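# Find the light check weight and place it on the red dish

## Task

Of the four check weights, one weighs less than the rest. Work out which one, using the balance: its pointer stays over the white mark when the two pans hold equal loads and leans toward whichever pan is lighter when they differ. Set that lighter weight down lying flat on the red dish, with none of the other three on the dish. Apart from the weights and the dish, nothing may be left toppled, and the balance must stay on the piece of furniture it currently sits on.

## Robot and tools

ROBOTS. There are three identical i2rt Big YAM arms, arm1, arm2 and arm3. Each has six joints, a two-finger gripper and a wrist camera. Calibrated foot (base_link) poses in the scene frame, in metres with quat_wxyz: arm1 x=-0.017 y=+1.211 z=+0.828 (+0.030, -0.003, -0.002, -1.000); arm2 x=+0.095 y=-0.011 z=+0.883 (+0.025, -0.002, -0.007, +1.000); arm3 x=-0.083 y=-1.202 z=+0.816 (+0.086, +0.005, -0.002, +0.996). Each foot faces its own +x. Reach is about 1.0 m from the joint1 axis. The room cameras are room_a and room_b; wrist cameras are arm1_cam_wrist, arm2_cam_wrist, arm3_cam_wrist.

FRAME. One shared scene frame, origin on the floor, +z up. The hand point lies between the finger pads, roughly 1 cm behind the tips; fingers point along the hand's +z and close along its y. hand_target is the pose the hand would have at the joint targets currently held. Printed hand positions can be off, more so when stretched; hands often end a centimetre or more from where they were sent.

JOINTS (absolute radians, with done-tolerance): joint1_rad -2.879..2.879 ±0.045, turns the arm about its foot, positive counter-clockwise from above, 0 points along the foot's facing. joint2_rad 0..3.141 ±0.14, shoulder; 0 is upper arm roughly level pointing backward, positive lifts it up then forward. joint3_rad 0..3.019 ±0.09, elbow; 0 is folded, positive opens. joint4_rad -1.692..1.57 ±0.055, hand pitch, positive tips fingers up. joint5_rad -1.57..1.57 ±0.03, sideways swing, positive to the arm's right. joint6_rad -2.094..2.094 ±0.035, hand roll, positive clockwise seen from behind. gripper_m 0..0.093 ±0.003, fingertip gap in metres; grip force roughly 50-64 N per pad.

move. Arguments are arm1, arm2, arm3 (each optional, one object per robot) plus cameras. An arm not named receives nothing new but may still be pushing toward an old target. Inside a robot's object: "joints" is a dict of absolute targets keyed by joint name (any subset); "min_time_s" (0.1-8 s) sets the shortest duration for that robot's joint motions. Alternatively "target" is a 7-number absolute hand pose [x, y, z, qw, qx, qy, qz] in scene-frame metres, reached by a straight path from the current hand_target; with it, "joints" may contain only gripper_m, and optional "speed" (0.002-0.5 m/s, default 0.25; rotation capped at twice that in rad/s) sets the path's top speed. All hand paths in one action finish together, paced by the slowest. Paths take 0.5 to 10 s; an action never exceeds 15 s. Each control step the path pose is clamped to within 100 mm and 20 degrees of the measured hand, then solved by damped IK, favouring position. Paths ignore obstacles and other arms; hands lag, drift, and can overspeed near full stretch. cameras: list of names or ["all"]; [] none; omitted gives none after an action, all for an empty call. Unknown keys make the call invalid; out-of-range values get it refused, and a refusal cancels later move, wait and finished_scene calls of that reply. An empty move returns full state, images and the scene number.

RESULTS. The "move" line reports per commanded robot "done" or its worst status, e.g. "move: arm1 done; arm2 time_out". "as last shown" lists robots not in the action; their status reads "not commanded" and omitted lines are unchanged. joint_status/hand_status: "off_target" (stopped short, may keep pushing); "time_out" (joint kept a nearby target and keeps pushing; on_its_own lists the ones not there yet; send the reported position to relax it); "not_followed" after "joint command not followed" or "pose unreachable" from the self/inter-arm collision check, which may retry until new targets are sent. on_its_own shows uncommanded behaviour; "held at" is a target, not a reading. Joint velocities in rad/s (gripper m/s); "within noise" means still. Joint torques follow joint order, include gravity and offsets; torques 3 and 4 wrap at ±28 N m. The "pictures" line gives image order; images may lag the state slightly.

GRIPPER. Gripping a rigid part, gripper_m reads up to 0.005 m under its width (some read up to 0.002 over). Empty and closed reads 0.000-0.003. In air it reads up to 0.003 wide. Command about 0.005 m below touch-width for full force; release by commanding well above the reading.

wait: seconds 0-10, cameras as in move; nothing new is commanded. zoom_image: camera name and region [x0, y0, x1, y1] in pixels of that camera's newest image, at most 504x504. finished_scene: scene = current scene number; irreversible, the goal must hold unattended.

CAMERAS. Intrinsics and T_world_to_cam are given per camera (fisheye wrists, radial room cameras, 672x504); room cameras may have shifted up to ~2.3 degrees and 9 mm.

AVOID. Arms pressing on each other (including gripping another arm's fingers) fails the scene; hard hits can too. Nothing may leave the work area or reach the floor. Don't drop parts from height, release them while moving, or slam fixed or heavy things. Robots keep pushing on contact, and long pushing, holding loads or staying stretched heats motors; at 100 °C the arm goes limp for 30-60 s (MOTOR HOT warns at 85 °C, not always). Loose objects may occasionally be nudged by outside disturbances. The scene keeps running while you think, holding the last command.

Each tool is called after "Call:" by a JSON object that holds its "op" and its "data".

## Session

Call:
{"op": "move", "data": {}}

Call:
{"op": "zoom_image", "data": {"camera": "room_a", "region": [270, 180, 390, 290]}}

Call:
{"op": "zoom_image", "data": {"camera": "room_b", "region": [400, 200, 520, 310]}}

Scene clock: 0.00 s.
Joint torques (N m): no reading
Heat: arm1: hottest joint2_rad 35 °C; arm2: hottest joint2_rad 29 °C; arm3: hottest joint2_rad 34 °C.
Joint velocities: within noise
arm1.joint_positions: joint1_rad=+0.776 joint2_rad=+0.602 joint3_rad=+1.507 joint4_rad=-1.261 joint5_rad=+0.098 joint6_rad=+0.607 gripper_m=+0.09396
arm1.joint_status: not commanded
arm1.hand: x=-0.1701 y=+1.0660 z=+1.4453 quat_wxyz=(-0.349, -0.815, -0.066, +0.458) (m; scene frame)
arm1.hand_target: x=-0.1672 y=+1.0692 z=+1.4585 quat_wxyz=(-0.357, -0.807, -0.065, +0.467) (m; scene frame)
arm1.hand_status: not commanded
arm2.joint_positions: joint1_rad=+0.021 joint2_rad=+0.603 joint3_rad=+1.379 joint4_rad=-1.633 joint5_rad=-0.031 joint6_rad=+0.148 gripper_m=+0.09396
arm2.joint_status: not commanded
arm2.hand: x=-0.0901 y=-0.0176 z=+1.3638 quat_wxyz=(+0.028, +0.934, -0.076, -0.347) (m; scene frame)
arm2.hand_target: x=-0.0886 y=-0.0177 z=+1.3731 quat_wxyz=(+0.029, +0.930, -0.075, -0.358) (m; scene frame)
arm2.hand_status: not commanded
arm3.joint_positions: joint1_rad=+0.525 joint2_rad=+0.628 joint3_rad=+1.422 joint4_rad=-1.611 joint5_rad=-0.278 joint6_rad=-0.485 gripper_m=+0.09396
arm3.joint_status: not commanded
arm3.hand: x=-0.2389 y=-1.3139 z=+1.3216 quat_wxyz=(+0.100, +0.819, +0.423, -0.375) (m; scene frame)
arm3.hand_target: x=-0.2372 y=-1.3133 z=+1.3293 quat_wxyz=(+0.099, +0.815, +0.422, -0.384) (m; scene frame)
arm3.hand_status: not commanded
pictures: arm1_cam_wrist, arm2_cam_wrist, arm3_cam_wrist, room_a, room_b
camera_calibration:
arm1_cam_wrist: T_world_to_cam=[[-0.426578, 0.750242, -0.505142, -0.142259], [0.876534, 0.205232, -0.435395, 0.562627], [-0.22298, -0.628504, -0.74516, 1.8366], [0, 0, 0, 1]] pos_world=[-0.144322, 1.14557, 1.54166]
arm2_cam_wrist: T_world_to_cam=[[0.114776, 0.987548, -0.107587, 0.175562], [0.988832, -0.123942, -0.0827592, 0.205023], [-0.0950631, -0.0968864, -0.990745, 1.46502], [0, 0, 0, 1]] pos_world=[-0.0836141, -0.00602373, 1.48732]
arm3_cam_wrist: T_world_to_cam=[[-0.763962, 0.629021, 0.143855, 0.455582], [0.608574, 0.776494, -0.163383, 1.38403], [-0.214474, -0.0372722, -0.976018, 1.31615], [0, 0, 0, 1]] pos_world=[-0.211956, -1.3122, 1.44517]

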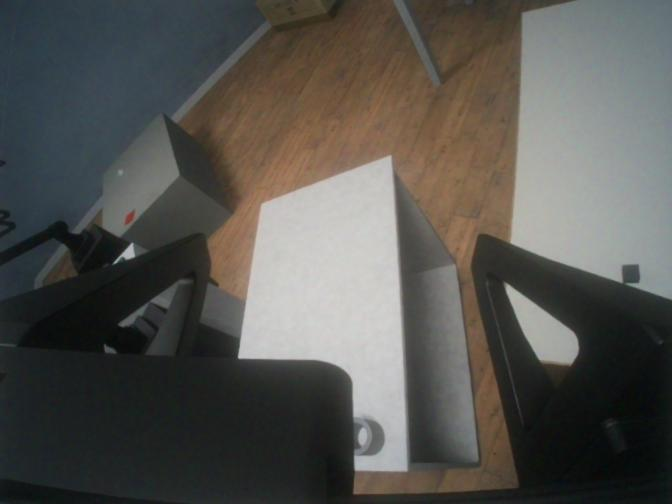

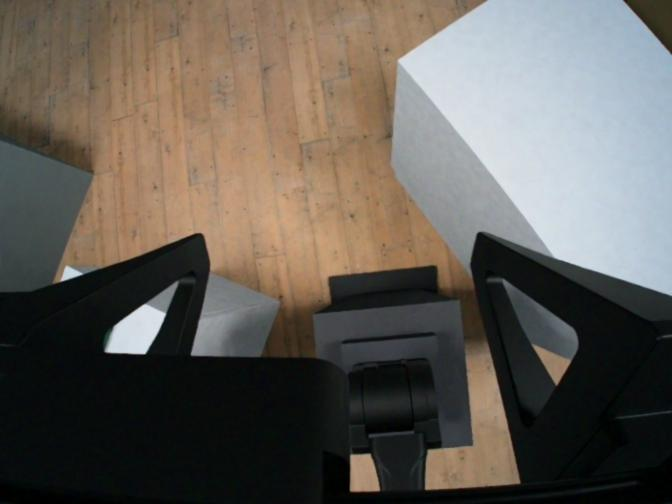

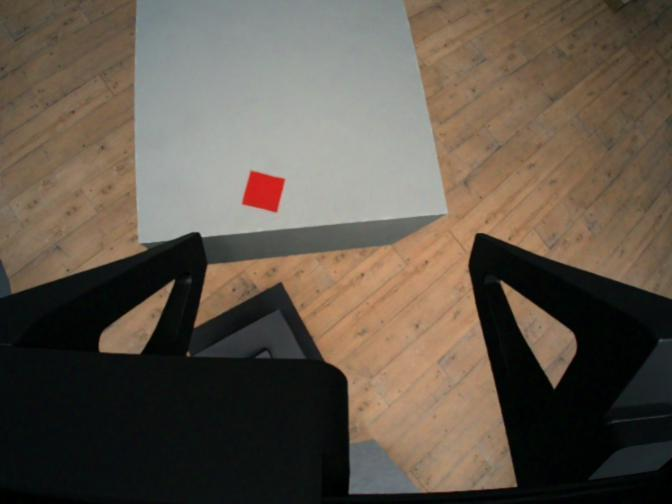

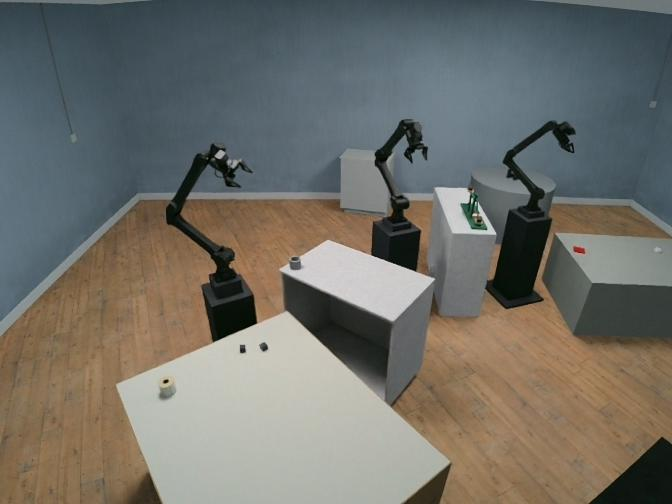

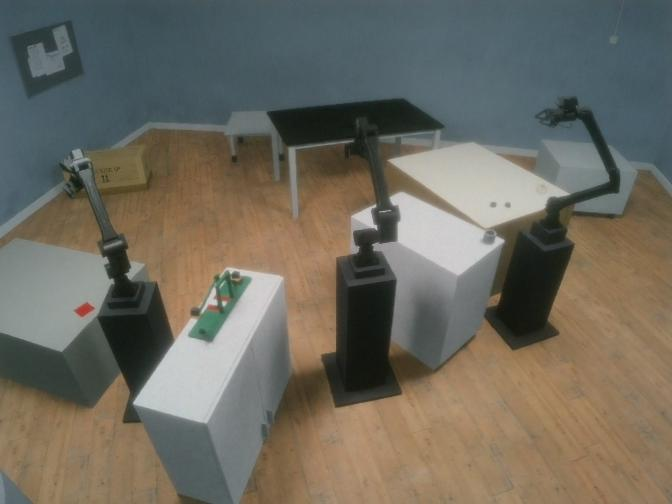

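Scaled by 4.200 from the camera's 672x504 image, which has a finer 960x720 frame.

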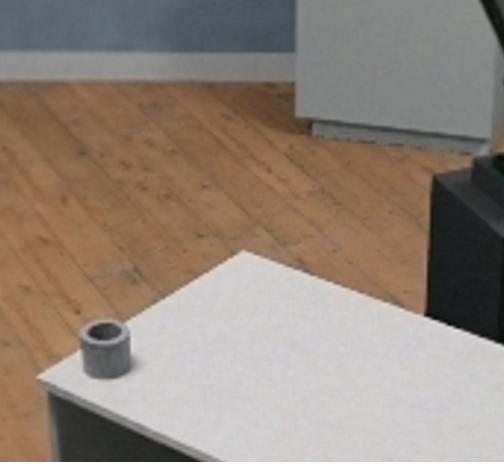

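Scaled by 4.200 from the camera's 672x504 image, which has a finer 960x720 frame.

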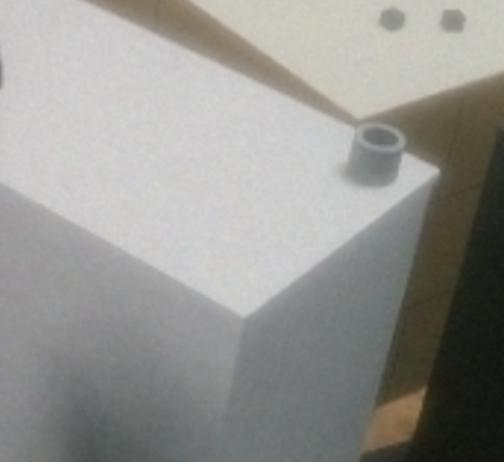

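Call:
{"op": "zoom_image", "data": {"camera": "room_b", "region": [170, 250, 260, 350]}}

Call:
{"op": "zoom_image", "data": {"camera": "room_a", "region": [430, 170, 510, 250]}}

Scaled by 5.040 from the camera's 672x504 image, which has a finer 960x720 frame.

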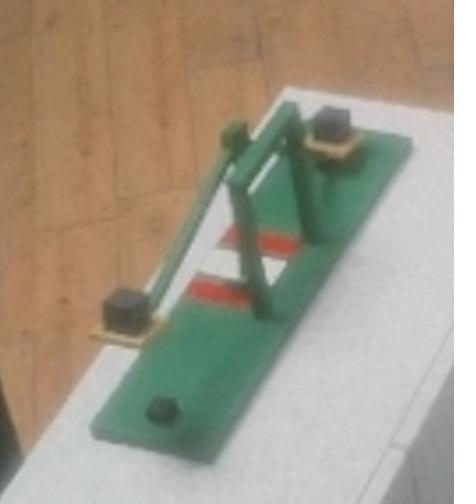

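Scaled by 6.300 from the camera's 672x504 image, which has a finer 960x720 frame.

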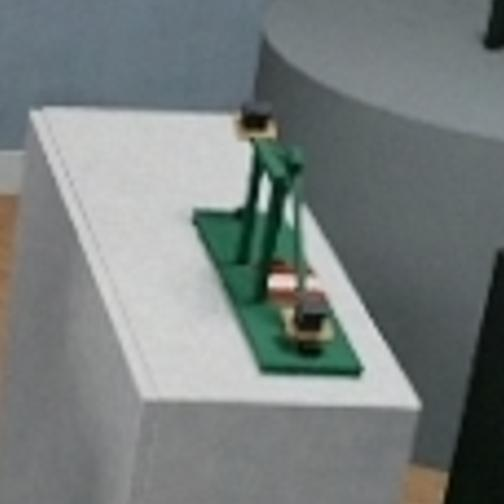

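Call:
{"op": "move", "data": {"arm3": {"joints":{"joint1_rad":-1.75,"joint2_rad":0.75,"joint3_rad":1.4,"joint4_rad":-1.45,"joint5_rad":0,"joint6_rad":0},"min_time_s":2.8}, "cameras": ["arm3_cam_wrist"]}}

Scene clock: 7.37 s.
Joint torques (N m): arm1=[-0.79 2.49 9.88 2.26 0.12 -0.15] | arm2=[1.61 2.37 10.74 1.76 -0.02 0.08] | arm3=[-1.67 -0.26 6.98 2.24 0.13 0.05]
Heat: arm1: hottest joint2_rad 35 °C; arm2: hottest joint2_rad 29 °C; arm3: hottest joint2_rad 34 °C.
move: arm3 done
Joint velocities: within noise
arm1, arm2: as last shown
arm3.joint_positions: joint1_rad=-1.743 joint2_rad=+0.740 joint3_rad=+1.405 joint4_rad=-1.464 joint5_rad=-0.003 joint6_rad=-0.009 gripper_m=+0.09397
arm3.joint_status: all done
arm3.hand: x=+0.0095 y=-0.9580 z=+1.3109 quat_wxyz=(-0.306, +0.535, -0.756, -0.221) (m; scene frame)
arm3.hand_target: x=+0.0138 y=-0.9529 z=+1.3083 quat_wxyz=(-0.306, +0.529, -0.760, -0.220) (m; scene frame)
arm3.hand_status: not commanded
pictures: arm3_cam_wrist
camera_calibration:
arm3_cam_wrist: T_world_to_cam=[[0.941638, -0.336301, -0.0148246, -0.309901], [-0.334484, -0.929775, -0.15375, -0.68352], [0.0379227, 0.149736, -0.987999, 1.56475], [0, 0, 0, 1]] pos_world=[0.00384798, -0.974038, 1.43628]

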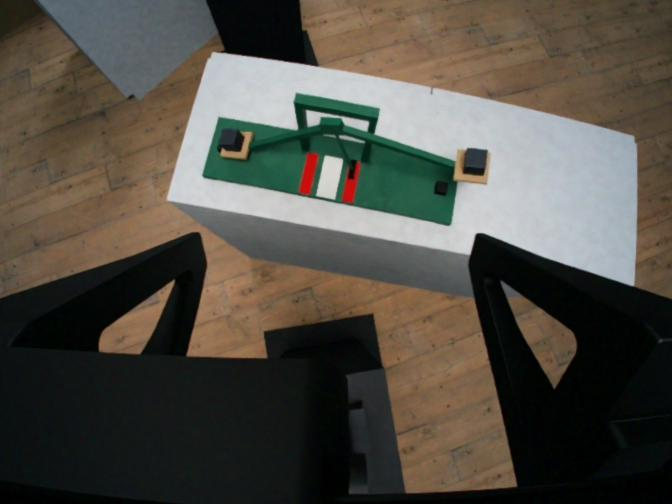

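Call:
{"op": "move", "data": {"arm3": {"target":[0.272,-0.828,1.06,0,0.267,0.9636,0]}, "cameras": ["arm3_cam_wrist"]}}

Scene clock: 12.80 s.
Joint torques (N m): arm1=[0.32 2.67 9.95 2.06 0.09 -0.16] | arm2=[1.55 2.26 10.71 1.81 -0.03 0.08] | arm3=[-1.44 -14.33 11.48 0.18 0.02 0.03]
Heat: arm1: hottest joint2_rad 35 °C; arm2: hottest joint3_rad 31 °C; arm3: hottest joint2_rad 34 °C.
move: arm3 off_target
Joint velocities: within noise
arm1, arm2: as last shown
arm3.joint_positions: joint1_rad=-2.144 joint2_rad=+1.658 joint3_rad=+1.621 joint4_rad=-1.543 joint5_rad=+0.013 joint6_rad=+1.351 gripper_m=+0.09397
arm3.joint_status: not commanded
arm3.hand: x=+0.2614 y=-0.8361 z=+1.0551 quat_wxyz=(+0.001, -0.260, -0.966, +0.006) (m; scene frame)
arm3.hand_target: x=+0.2717 y=-0.8283 z=+1.0598 quat_wxyz=(+0.000, -0.267, -0.964, +0.000) (m; scene frame)
arm3.hand_status: off_target (0.014 m and 1.1 deg from the pose sent, 0.386 m and 108.4 deg at the start)
pictures: arm3_cam_wrist
camera_calibration:
arm3_cam_wrist: T_world_to_cam=[[-0.511586, -0.859168, 0.0104622, -0.593895], [-0.696558, 0.421828, 0.580404, -0.0750927], [-0.503078, 0.289639, -0.814262, 1.3593], [0, 0, 0, 1]] pos_world=[0.327699, -0.872286, 1.15662]

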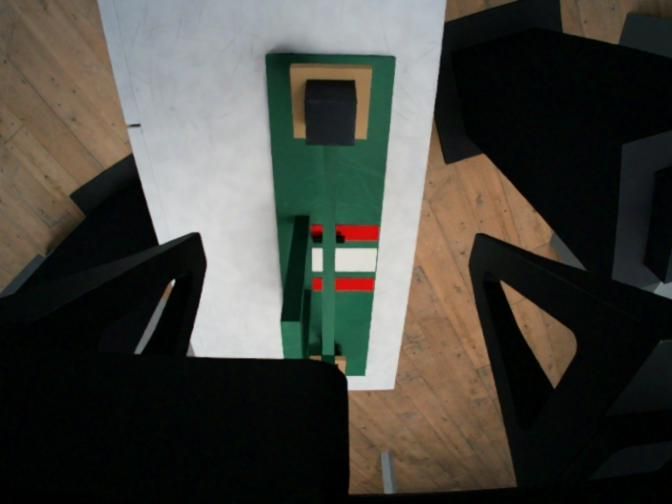

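Call:
{"op": "move", "data": {"arm3": {"target":[0.278,-0.826,0.942,0,0.267,0.9636,0],"speed":0.15}, "cameras": ["arm3_cam_wrist"]}}

Scene clock: 14.63 s.
Joint torques (N m): arm1=[-0.44 3.02 9.88 2.11 0.11 -0.14] | arm2=[1.55 2.2 10.76 1.77 -0.03 0.07] | arm3=[-1.73 -15.09 7.73 0.83 0.01 -0.03]
Heat: arm1: hottest joint2_rad 35 °C; arm2: hottest joint3_rad 31 °C; arm3: hottest joint2_rad 35 °C.
move: arm3 off_target
Joint velocities: within noise
arm1, arm2: as last shown
arm3.joint_positions: joint1_rad=-2.150 joint2_rad=+1.724 joint3_rad=+1.442 joint4_rad=-1.269 joint5_rad=+0.013 joint6_rad=+1.352 gripper_m=+0.09397
arm3.joint_status: not commanded
arm3.hand: x=+0.2739 y=-0.8254 z=+0.9553 quat_wxyz=(-0.005, -0.263, -0.965, -0.007) (m; scene frame)
arm3.hand_target: x=+0.2777 y=-0.8263 z=+0.9422 quat_wxyz=(+0.000, -0.267, -0.964, +0.000) (m; scene frame)
arm3.hand_status: off_target (0.014 m and 1.1 deg from the pose sent, 0.115 m and 1.1 deg at the start)
pictures: arm3_cam_wrist
camera_calibration:
arm3_cam_wrist: T_world_to_cam=[[-0.51707, -0.855765, -0.0174519, -0.546286], [-0.705041, 0.414262, 0.57559, -0.0123373], [-0.48534, 0.309925, -0.817552, 1.29627], [0, 0, 0, 1]] pos_world=[0.337964, -0.864127, 1.05733]

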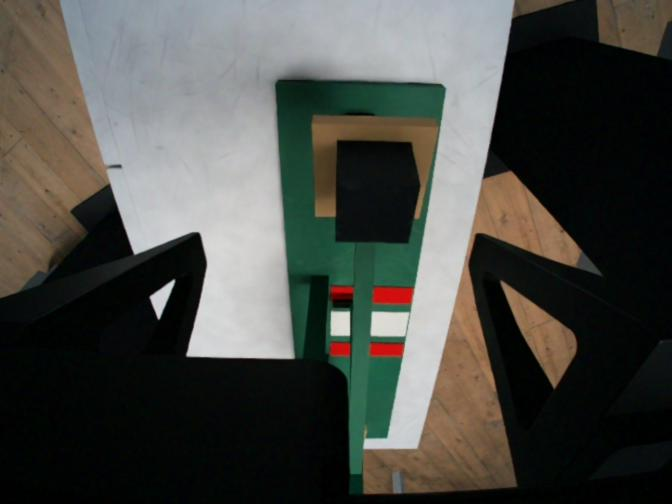

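Call:
{"op": "move", "data": {"arm3": {"target":[0.274,-0.839,0.896,0,0.267,0.9636,0],"speed":0.1}, "cameras": ["arm3_cam_wrist"]}}

Scene clock: 16.03 s.
Joint torques (N m): arm1=[-0.15 2.73 10 2.04 0.09 -0.14] | arm2=[1.38 2.49 10.74 1.81 -0.04 0.07] | arm3=[-1.44 -14.45 7.21 0.87 0.02 -0.14]
Heat: arm1: hottest joint3_rad 36 °C; arm2: hottest joint3_rad 31 °C; arm3: hottest joint2_rad 35 °C.
move: arm3 off_target
Joint velocities: within noise
arm1, arm2: as last shown
arm3.joint_positions: joint1_rad=-2.164 joint2_rad=+1.732 joint3_rad=+1.335 joint4_rad=-1.145 joint5_rad=+0.013 joint6_rad=+1.349 gripper_m=+0.09397
arm3.joint_status: not commanded
arm3.hand: x=+0.2721 y=-0.8368 z=+0.9128 quat_wxyz=(-0.007, -0.268, -0.963, -0.011) (m; scene frame)
arm3.hand_target: x=+0.2735 y=-0.8393 z=+0.8963 quat_wxyz=(+0.000, -0.267, -0.964, +0.000) (m; scene frame)
arm3.hand_status: off_target (0.017 m and 1.5 deg from the pose sent, 0.061 m and 1.1 deg at the start)
pictures: arm3_cam_wrist
camera_calibration:
arm3_cam_wrist: T_world_to_cam=[[-0.526119, -0.850028, -0.0254997, -0.543122], [-0.703873, 0.418438, 0.573996, 0.0202423], [-0.477243, 0.319939, -0.818461, 1.27117], [0, 0, 0, 1]] pos_world=[0.33516, -0.876836, 1.01494]

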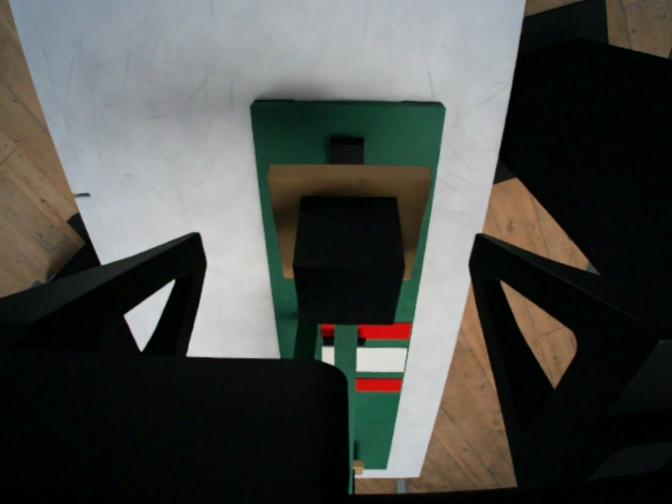

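Call:
{"op": "move", "data": {"arm3": {"joints":{"gripper_m":0.02}}}}

Call:
{"op": "move", "data": {"arm3": {"target":[0.272,-0.837,1.06,0,0.267,0.9636,0],"speed":0.15}, "cameras": ["arm3_cam_wrist"]}}

Scene clock: 16.90 s.
Joint torques (N m): arm1=[-0.38 3.08 10.04 2.22 0.08 -0.17] | arm2=[1.44 2.26 10.77 1.83 -0.04 0.09] | arm3=[-1.44 -14.56 7.23 0.85 0.03 -0.12]
Heat: arm1: hottest joint3_rad 36 °C; arm2: hottest joint3_rad 31 °C; arm3: hottest joint2_rad 35 °C.
move: arm3 off_target
Joint velocities: within noise
arm1, arm2: as last shown
arm3.joint_positions: joint1_rad=-2.164 joint2_rad=+1.732 joint3_rad=+1.335 joint4_rad=-1.145 joint5_rad=+0.013 joint6_rad=+1.348 gripper_m=+0.02979
arm3.joint_status: gripper_m off_target (ended at +0.02981, target +0.02000)
arm3.hand: x=+0.2722 y=-0.8367 z=+0.9128 quat_wxyz=(-0.007, -0.268, -0.963, -0.011) (m; scene frame)
arm3.hand_target: x=+0.2735 y=-0.8393 z=+0.8963 quat_wxyz=(+0.000, -0.267, -0.964, +0.000) (m; scene frame)
arm3.hand_status: not commanded
pictures: none

Scene clock: 18.77 s.
Joint torques (N m): arm1=[-0.38 2.67 9.76 2.06 0.08 -0.17] | arm2=[1.44 2.02 10.76 1.83 -0.02 0.1] | arm3=[-0.85 -17.26 11.81 -0.02 0.03 -0.04]
Heat: arm1: hottest joint3_rad 36 °C; arm2: hottest joint3_rad 32 °C; arm3: hottest joint2_rad 35 °C.
move: arm3 off_target
Joint velocities: within noise
arm1, arm2: as last shown
arm3.joint_positions: joint1_rad=-2.164 joint2_rad=+1.676 joint3_rad=+1.591 joint4_rad=-1.538 joint5_rad=+0.013 joint6_rad=+1.348 gripper_m=+0.02979
arm3.joint_status: not commanded
arm3.hand: x=+0.2647 y=-0.8462 z=+1.0353 quat_wxyz=(+0.012, -0.267, -0.963, +0.024) (m; scene frame)
arm3.hand_target: x=+0.2712 y=-0.8377 z=+1.0601 quat_wxyz=(+0.000, -0.267, -0.964, +0.000) (m; scene frame)
arm3.hand_status: off_target (0.027 m and 3.1 deg from the pose sent, 0.147 m and 1.5 deg at the start)
pictures: arm3_cam_wrist
camera_calibration:
arm3_cam_wrist: T_world_to_cam=[[-0.523984, -0.850125, 0.0522318, -0.633065], [-0.672218, 0.45043, 0.587568, -0.0466882], [-0.523033, 0.272765, -0.807487, 1.33179], [0, 0, 0, 1]] pos_world=[0.333471, -0.880422, 1.1359]

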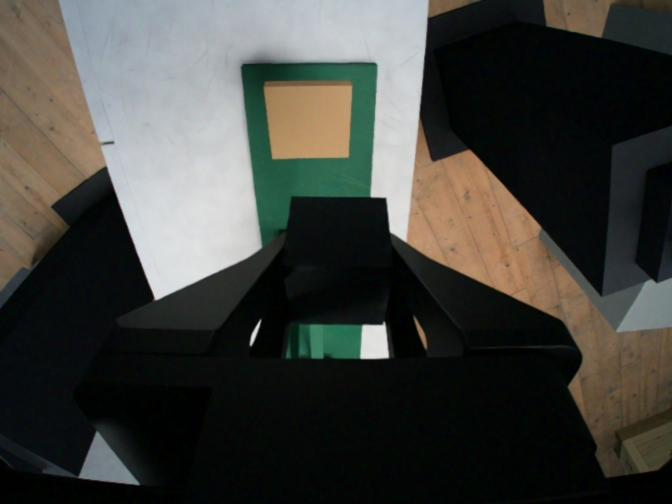

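Call:
{"op": "move", "data": {"arm3": {"joints":{"joint1_rad":0.95,"joint2_rad":1.0,"joint3_rad":1.5,"joint4_rad":-1.6,"joint5_rad":0,"joint6_rad":0},"min_time_s":4}, "cameras": ["arm3_cam_wrist","room_b"]}}

Scene clock: 23.63 s.
Joint torques (N m): arm1=[-0.5 3.14 9.98 2.11 0.11 -0.11] | arm2=[1.55 2.2 10.76 1.8 -0.04 0.08] | arm3=[-0.67 -6.01 7.58 1.11 0 -0.17]
Heat: arm1: hottest joint3_rad 37 °C; arm2: hottest joint3_rad 33 °C; arm3: hottest joint2_rad 35 °C.
move: arm3 done
Joint velocities: within noise
arm1, arm2: as last shown
arm3.joint_positions: joint1_rad=+0.942 joint2_rad=+1.010 joint3_rad=+1.503 joint4_rad=-1.595 joint5_rad=+0.001 joint6_rad=+0.009 gripper_m=+0.02979
arm3.joint_status: all done
arm3.hand: x=-0.3138 y=-1.4311 z=+1.2642 quat_wxyz=(+0.084, +0.902, +0.362, -0.218) (m; scene frame)
arm3.hand_target: x=-0.3089 y=-1.4298 z=+1.2649 quat_wxyz=(+0.084, +0.899, +0.370, -0.219) (m; scene frame)
arm3.hand_status: not commanded
pictures: arm3_cam_wrist, room_b
camera_calibration:
arm3_cam_wrist: T_world_to_cam=[[-0.683219, 0.730212, 0.00132896, 0.830644], [0.722413, 0.675654, 0.147011, 1.01032], [0.106451, 0.101401, -0.989134, 1.5555], [0, 0, 0, 1]] pos_world=[-0.327941, -1.4469, 1.38896]

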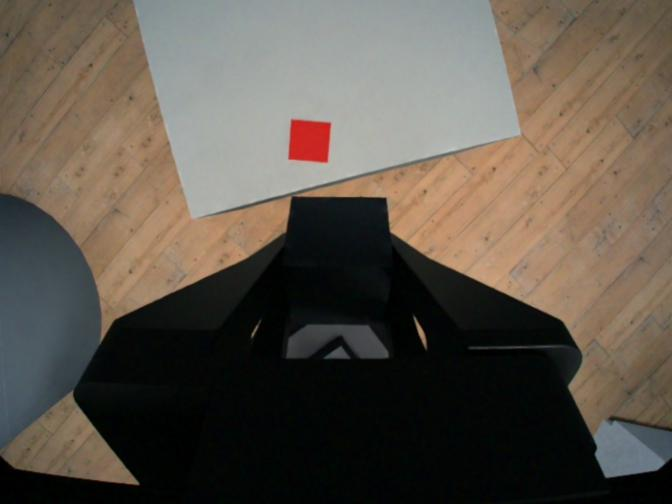

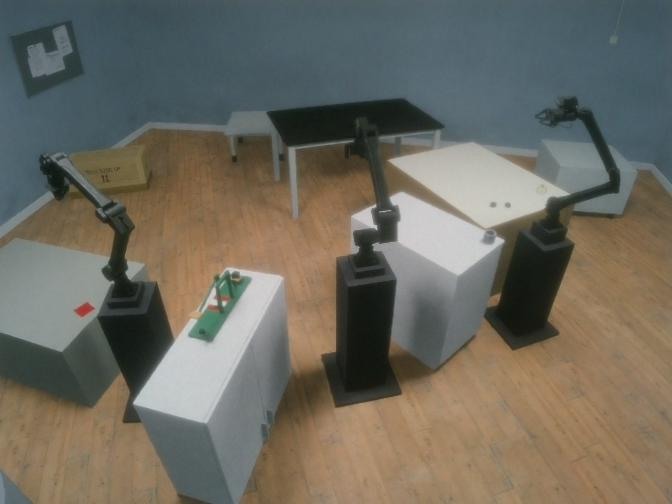

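Call:
{"op": "move", "data": {"arm3": {"target":[-0.383,-1.595,0.64,0,0.927,0.375,0],"speed":0.35}, "cameras": ["arm3_cam_wrist"]}}

Scene clock: 26.80 s.
Joint torques (N m): arm1=[-0.67 3.19 9.91 2.11 0.11 -0.16] | arm2=[1.61 2.37 10.78 1.74 -0.02 0.1] | arm3=[-0.73 -16.97 6.34 0.62 -0.07 0.04]
Heat: arm1: hottest joint3_rad 37 °C; arm2: hottest joint3_rad 33 °C; arm3: hottest joint2_rad 36 °C.
move: arm3 off_target
Joint velocities: within noise
arm1.joint_positions: joint1_rad=+0.776 joint2_rad=+0.602 joint3_rad=+1.507 joint4_rad=-1.261 joint5_rad=+0.098 joint6_rad=+0.607 gripper_m=+0.09396
arm1.joint_status: not commanded
arm1.hand: x=-0.1701 y=+1.0660 z=+1.4453 quat_wxyz=(-0.349, -0.815, -0.066, +0.458) (m; scene frame)
arm1.hand_target: x=-0.1672 y=+1.0692 z=+1.4585 quat_wxyz=(-0.357, -0.807, -0.065, +0.467) (m; scene frame)
arm1.hand_status: not commanded
arm2.joint_positions: joint1_rad=+0.021 joint2_rad=+0.603 joint3_rad=+1.379 joint4_rad=-1.633 joint5_rad=-0.031 joint6_rad=+0.148 gripper_m=+0.09396
arm2.joint_status: not commanded
arm2.hand: x=-0.0901 y=-0.0176 z=+1.3638 quat_wxyz=(+0.028, +0.934, -0.076, -0.347) (m; scene frame)
arm2.hand_target: x=-0.0886 y=-0.0177 z=+1.3731 quat_wxyz=(+0.029, +0.930, -0.075, -0.358) (m; scene frame)
arm2.hand_status: not commanded
arm3.joint_positions: joint1_rad=+1.086 joint2_rad=+2.172 joint3_rad=+1.136 joint4_rad=-0.545 joint5_rad=-0.008 joint6_rad=+0.143 gripper_m=+0.02979
arm3.joint_status: not commanded
arm3.hand: x=-0.3795 y=-1.5842 z=+0.6444 quat_wxyz=(-0.004, +0.927, +0.376, +0.004) (m; scene frame)
arm3.hand_target: x=-0.3828 y=-1.5947 z=+0.6401 quat_wxyz=(+0.000, +0.927, +0.375, +0.000) (m; scene frame)
arm3.hand_status: off_target (0.012 m and 0.6 deg from the pose sent, 0.649 m and 27.1 deg at the start)
pictures: arm3_cam_wrist
camera_calibration:
arm3_cam_wrist: T_world_to_cam=[[-0.688355, 0.725366, 0.00337495, 0.887469], [0.587777, 0.555047, 0.588593, 0.725603], [0.425072, 0.407144, -0.808423, 1.45383], [0, 0, 0, 1]] pos_world=[-0.433583, -1.6384, 0.745232]

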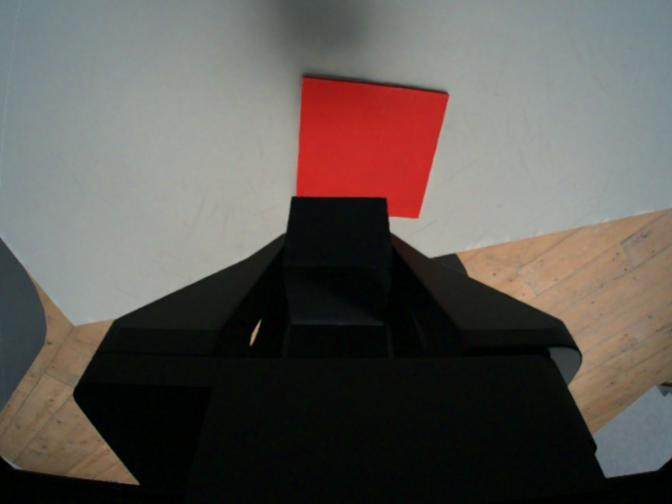

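Call:
{"op": "move", "data": {"arm3": {"target":[-0.381,-1.573,0.565,0,0.927,0.375,0],"speed":0.15}, "cameras": ["arm3_cam_wrist"]}}

Scene clock: 28.43 s.
Joint torques (N m): arm1=[-0.15 2.55 10.04 2.21 0.07 -0.13] | arm2=[1.26 2.32 10.69 1.76 -0.02 0.1] | arm3=[-1.9 -17.08 4.53 0.9 -0.05 -0.13]
Heat: arm1: hottest joint3_rad 37 °C; arm2: hottest joint3_rad 33 °C; arm3: hottest joint2_rad 36 °C.
move: arm3 done
Joint velocities: within noise
arm1, arm2: as last shown
arm3.joint_positions: joint1_rad=+1.076 joint2_rad=+2.331 joint3_rad=+1.136 joint4_rad=-0.384 joint5_rad=-0.008 joint6_rad=+0.138 gripper_m=+0.02979
arm3.joint_status: not commanded
arm3.hand: x=-0.3753 y=-1.5702 z=+0.5718 quat_wxyz=(-0.003, +0.927, +0.374, +0.002) (m; scene frame)
arm3.hand_target: x=-0.3809 y=-1.5729 z=+0.5652 quat_wxyz=(+0.000, +0.927, +0.375, +0.000) (m; scene frame)
arm3.hand_status: done (0.009 m and 0.4 deg from the pose sent, 0.080 m and 0.6 deg at the start)
pictures: arm3_cam_wrist
camera_calibration:
arm3_cam_wrist: T_world_to_cam=[[-0.685279, 0.728275, 0.00279071, 0.886525], [0.591206, 0.554057, 0.586086, 0.759248], [0.425286, 0.403282, -0.810244, 1.38266], [0, 0, 0, 1]] pos_world=[-0.429379, -1.6239, 0.67283]

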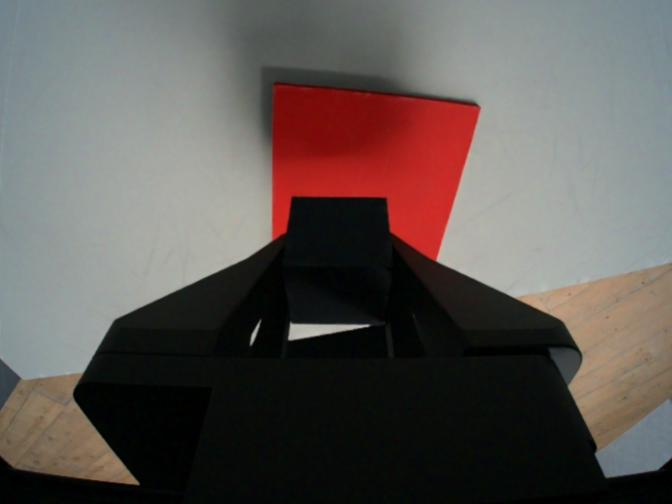

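Call:
{"op": "move", "data": {"arm3": {"target":[-0.385,-1.561,0.523,0,0.927,0.375,0],"speed":0.1}, "cameras": ["arm3_cam_wrist"]}}

Scene clock: 30.13 s.
Joint torques (N m): arm1=[-0.09 3.02 9.85 2.02 0.06 -0.14] | arm2=[1.55 2.32 10.77 1.8 -0.02 0.09] | arm3=[-1.79 -17.26 4.03 0.83 -0.05 -0.12]
Heat: arm1: hottest joint3_rad 37 °C; arm2: hottest joint3_rad 34 °C; arm3: hottest joint2_rad 36 °C.
move: arm3 done
Joint velocities: within noise
arm1, arm2: as last shown
arm3.joint_positions: joint1_rad=+1.054 joint2_rad=+2.429 joint3_rad=+1.160 joint4_rad=-0.308 joint5_rad=-0.008 joint6_rad=+0.116 gripper_m=+0.02979
arm3.joint_status: not commanded
arm3.hand: x=-0.3804 y=-1.5593 z=+0.5309 quat_wxyz=(-0.002, +0.928, +0.374, +0.001) (m; scene frame)
arm3.hand_target: x=-0.3848 y=-1.5609 z=+0.5232 quat_wxyz=(+0.000, +0.927, +0.375, +0.000) (m; scene frame)
arm3.hand_status: done (0.009 m and 0.3 deg from the pose sent, 0.051 m and 0.4 deg at the start)
pictures: arm3_cam_wrist
camera_calibration:
arm3_cam_wrist: T_world_to_cam=[[-0.685022, 0.728518, 0.00237086, 0.875897], [0.592087, 0.554835, 0.584458, 0.782573], [0.424473, 0.40177, -0.811421, 1.34528], [0, 0, 0, 1]] pos_world=[-0.434377, -1.6128, 0.63213]

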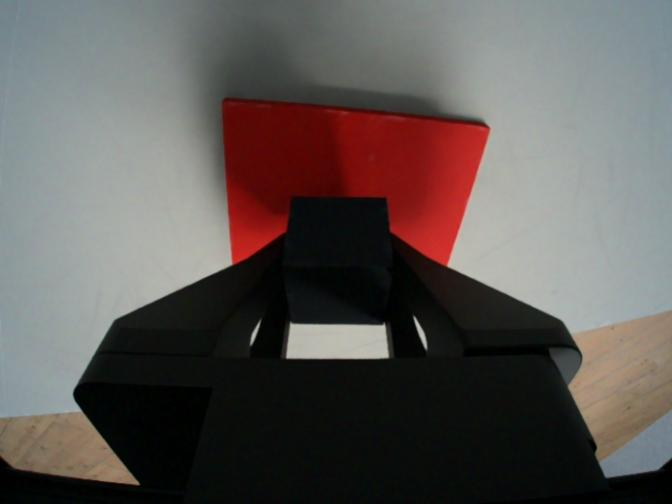

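Call:
{"op": "move", "data": {"arm3": {"target":[-0.393,-1.564,0.505,0,0.927,0.375,0],"speed":0.06}, "cameras": ["arm3_cam_wrist"]}}

Scene clock: 31.37 s.
Joint torques (N m): arm1=[-0.79 2.78 10.07 2.04 0.11 -0.14] | arm2=[1.44 2.37 10.78 1.81 -0.02 0.08] | arm3=[-1.79 -16.5 4.34 0.84 -0.01 -0.15]
Heat: arm1: hottest joint3_rad 38 °C; arm2: hottest joint3_rad 34 °C; arm3: hottest joint2_rad 36 °C.
move: arm3 off_target
Joint velocities: within noise
arm1, arm2: as last shown
arm3.joint_positions: joint1_rad=+1.047 joint2_rad=+2.464 joint3_rad=+1.201 joint4_rad=-0.302 joint5_rad=-0.009 joint6_rad=+0.107 gripper_m=+0.02979
arm3.joint_status: not commanded
arm3.hand: x=-0.3906 y=-1.5665 z=+0.5200 quat_wxyz=(+0.001, +0.927, +0.374, -0.004) (m; scene frame)
arm3.hand_target: x=-0.3924 y=-1.5636 z=+0.5054 quat_wxyz=(+0.000, +0.927, +0.375, +0.000) (m; scene frame)
arm3.hand_status: off_target (0.015 m and 0.4 deg from the pose sent, 0.029 m and 0.3 deg at the start)
pictures: arm3_cam_wrist
camera_calibration:
arm3_cam_wrist: T_world_to_cam=[[-0.686177, 0.727434, -0.000617555, 0.873583], [0.595071, 0.561808, 0.574685, 0.816099], [0.418392, 0.393968, -0.818375, 1.33262], [0, 0, 0, 1]] pos_world=[-0.443763, -1.61898, 0.622125]

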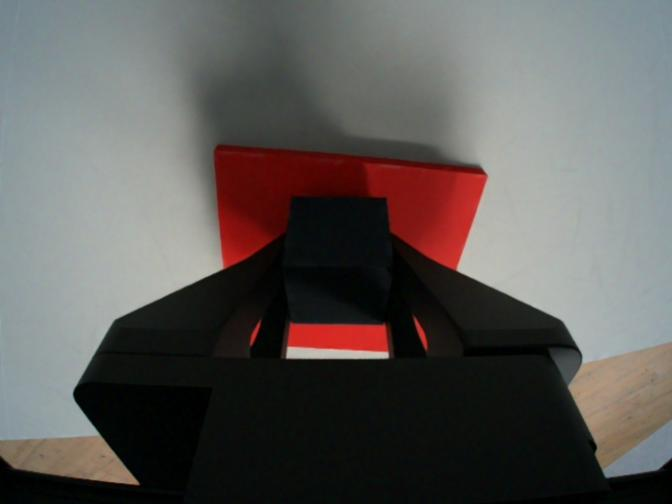

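Call:
{"op": "move", "data": {"arm3": {"target":[-0.390,-1.563,0.495,0,0.927,0.375,0],"speed":0.06}, "cameras": ["arm3_cam_wrist"]}}

Scene clock: 32.43 s.
Joint torques (N m): arm1=[-0.67 2.9 10.13 2.13 0.09 -0.15] | arm2=[1.26 2.37 10.76 1.76 -0.04 0.09] | arm3=[-1.55 -15.03 4.51 1.4 -0.01 -0.1]
Heat: arm1: hottest joint3_rad 38 °C; arm2: hottest joint3_rad 34 °C; arm3: hottest joint2_rad 36 °C.
move: arm3 off_target
Joint velocities: within noise
arm1, arm2: as last shown
arm3.joint_positions: joint1_rad=+1.047 joint2_rad=+2.465 joint3_rad=+1.201 joint4_rad=-0.297 joint5_rad=-0.009 joint6_rad=+0.107 gripper_m=+0.02979
arm3.joint_status: not commanded
arm3.hand: x=-0.3911 y=-1.5671 z=+0.5196 quat_wxyz=(+0.002, +0.927, +0.374, -0.005) (m; scene frame)
arm3.hand_target: x=-0.3890 y=-1.5621 z=+0.4962 quat_wxyz=(+0.000, +0.927, +0.375, +0.000) (m; scene frame)
arm3.hand_status: off_target (0.025 m and 0.7 deg from the pose sent, 0.025 m and 0.5 deg at the start)
pictures: arm3_cam_wrist
camera_calibration:
arm3_cam_wrist: T_world_to_cam=[[-0.686228, 0.727386, -0.00112222, 0.87388], [0.596418, 0.563553, 0.571571, 0.821915], [0.416385, 0.391559, -0.820552, 1.32938], [0, 0, 0, 1]] pos_world=[-0.444058, -1.61937, 0.622023]

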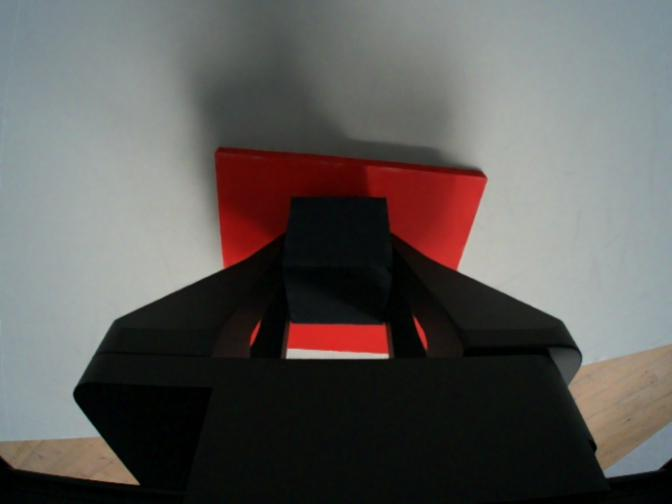

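Contact. Unload slightly, release, retreat.

Call:
{"op": "move", "data": {"arm3": {"target":[-0.392,-1.566,0.512,0,0.927,0.375,0],"speed":0.06}}}

Call:
{"op": "move", "data": {"arm3": {"joints":{"gripper_m":0.06}}, "cameras": ["arm3_cam_wrist"]}}

Call:
{"op": "move", "data": {"arm3": {"target":[-0.392,-1.566,0.70,0,0.927,0.375,0],"speed":0.2}, "cameras": ["arm3_cam_wrist","room_b"]}}

Scene clock: 33.60 s.
Joint torques (N m): arm1=[-0.73 3.02 10.02 2.06 0.08 -0.13] | arm2=[1.61 2.26 10.71 1.77 -0.02 0.1] | arm3=[-1.55 -17.67 3.96 0.32 0 -0.09]
Heat: arm1: hottest joint3_rad 38 °C; arm2: hottest joint3_rad 34 °C; arm3: hottest joint2_rad 36 °C.
move: arm3 done
Joint velocities: within noise
arm1, arm2: as last shown
arm3.joint_positions: joint1_rad=+1.047 joint2_rad=+2.465 joint3_rad=+1.201 joint4_rad=-0.298 joint5_rad=-0.009 joint6_rad=+0.107 gripper_m=+0.02979
arm3.joint_status: not commanded
arm3.hand: x=-0.3909 y=-1.5669 z=+0.5196 quat_wxyz=(+0.002, +0.927, +0.374, -0.005) (m; scene frame)
arm3.hand_target: x=-0.3918 y=-1.5659 z=+0.5121 quat_wxyz=(+0.000, +0.927, +0.375, +0.000) (m; scene frame)
arm3.hand_status: done (0.008 m and 0.6 deg from the pose sent, 0.008 m and 0.7 deg at the start)
pictures: none

Scene clock: 34.23 s.
Joint torques (N m): arm1=[-0.21 3.31 9.95 2.09 0.09 -0.11] | arm2=[1.55 2.26 10.71 1.77 -0.02 0.09] | arm3=[-1.67 -17.79 3.93 0.34 -0.01 -0.09]
Heat: arm1: hottest joint3_rad 38 °C; arm2: hottest joint3_rad 34 °C; arm3: hottest joint2_rad 36 °C.
move: arm3 done
Joint velocities: within noise
arm1, arm2: as last shown
arm3.joint_positions: joint1_rad=+1.047 joint2_rad=+2.465 joint3_rad=+1.202 joint4_rad=-0.299 joint5_rad=-0.009 joint6_rad=+0.107 gripper_m=+0.05984
arm3.joint_status: all done
arm3.hand: x=-0.3912 y=-1.5672 z=+0.5197 quat_wxyz=(+0.002, +0.927, +0.374, -0.005) (m; scene frame)
arm3.hand_target: x=-0.3919 y=-1.5660 z=+0.5121 quat_wxyz=(+0.000, +0.927, +0.375, +0.000) (m; scene frame)
arm3.hand_status: not commanded
pictures: arm3_cam_wrist
camera_calibration:
arm3_cam_wrist: T_world_to_cam=[[-0.686215, 0.727398, -0.00100218, 0.873834], [0.596164, 0.5632, 0.572185, 0.820965], [0.41677, 0.392044, -0.820124, 1.33015], [0, 0, 0, 1]] pos_world=[-0.444159, -1.61947, 0.622023]

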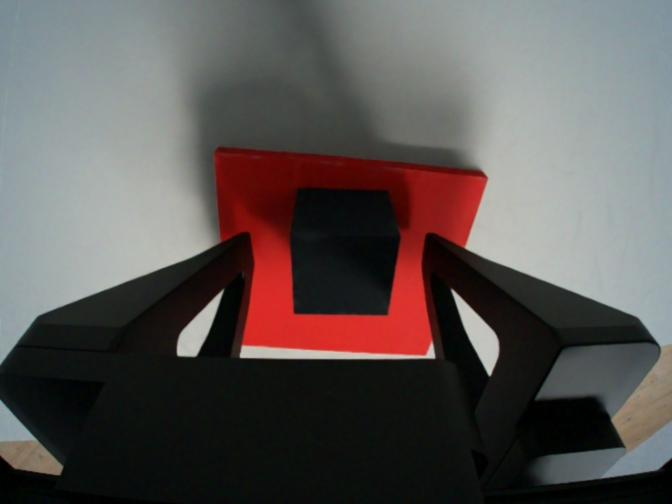

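Scene clock: 35.97 s.
Joint torques (N m): arm1=[-0.5 3.25 9.89 2.1 0.04 -0.12] | arm2=[1.44 2.14 10.78 1.78 -0.03 0.08] | arm3=[-1.9 -17.85 4.6 0.25 0 -0.13]
Heat: arm1: hottest joint3_rad 38 °C; arm2: hottest joint3_rad 35 °C; arm3: hottest joint2_rad 36 °C.
move: arm3 done
Joint velocities: within noise
arm1, arm2: as last shown
arm3.joint_positions: joint1_rad=+1.047 joint2_rad=+2.039 joint3_rad=+1.102 joint4_rad=-0.627 joint5_rad=-0.009 joint6_rad=+0.107 gripper_m=+0.05993
arm3.joint_status: not commanded
arm3.hand: x=-0.3919 y=-1.5710 z=+0.6992 quat_wxyz=(+0.002, +0.927, +0.375, -0.004) (m; scene frame)
arm3.hand_target: x=-0.3919 y=-1.5661 z=+0.7000 quat_wxyz=(+0.000, +0.927, +0.375, +0.000) (m; scene frame)
arm3.hand_status: done (0.005 m and 0.5 deg from the pose sent, 0.180 m and 0.6 deg at the start)
pictures: arm3_cam_wrist, room_b
camera_calibration:
arm3_cam_wrist: T_world_to_cam=[[-0.686519, 0.727112, -0.000723519, 0.875484], [0.595247, 0.562587, 0.573739, 0.718515], [0.41758, 0.393452, -0.819038, 1.48092], [0, 0, 0, 1]] pos_world=[-0.445062, -1.62347, 0.801324]

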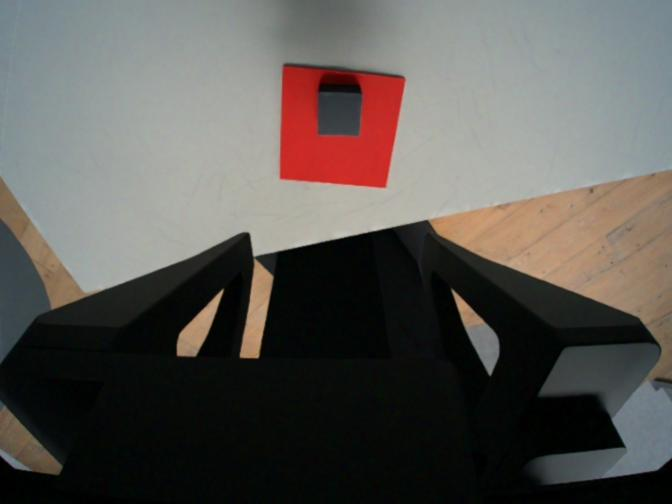

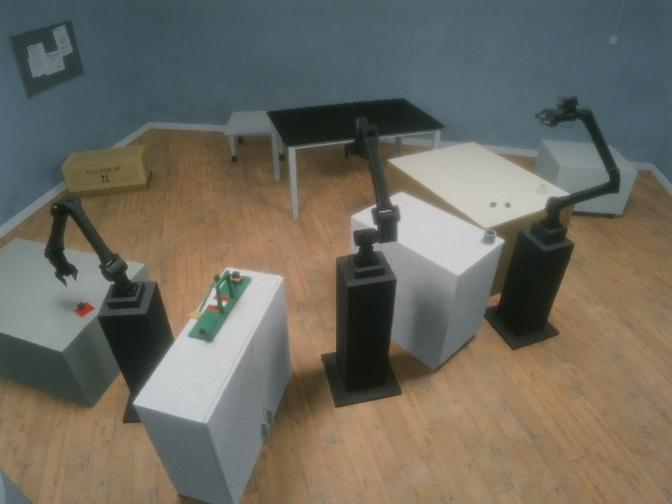

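Call:
{"op": "finished_scene", "data": {"scene": 2}}

The scene is finished: the task was done.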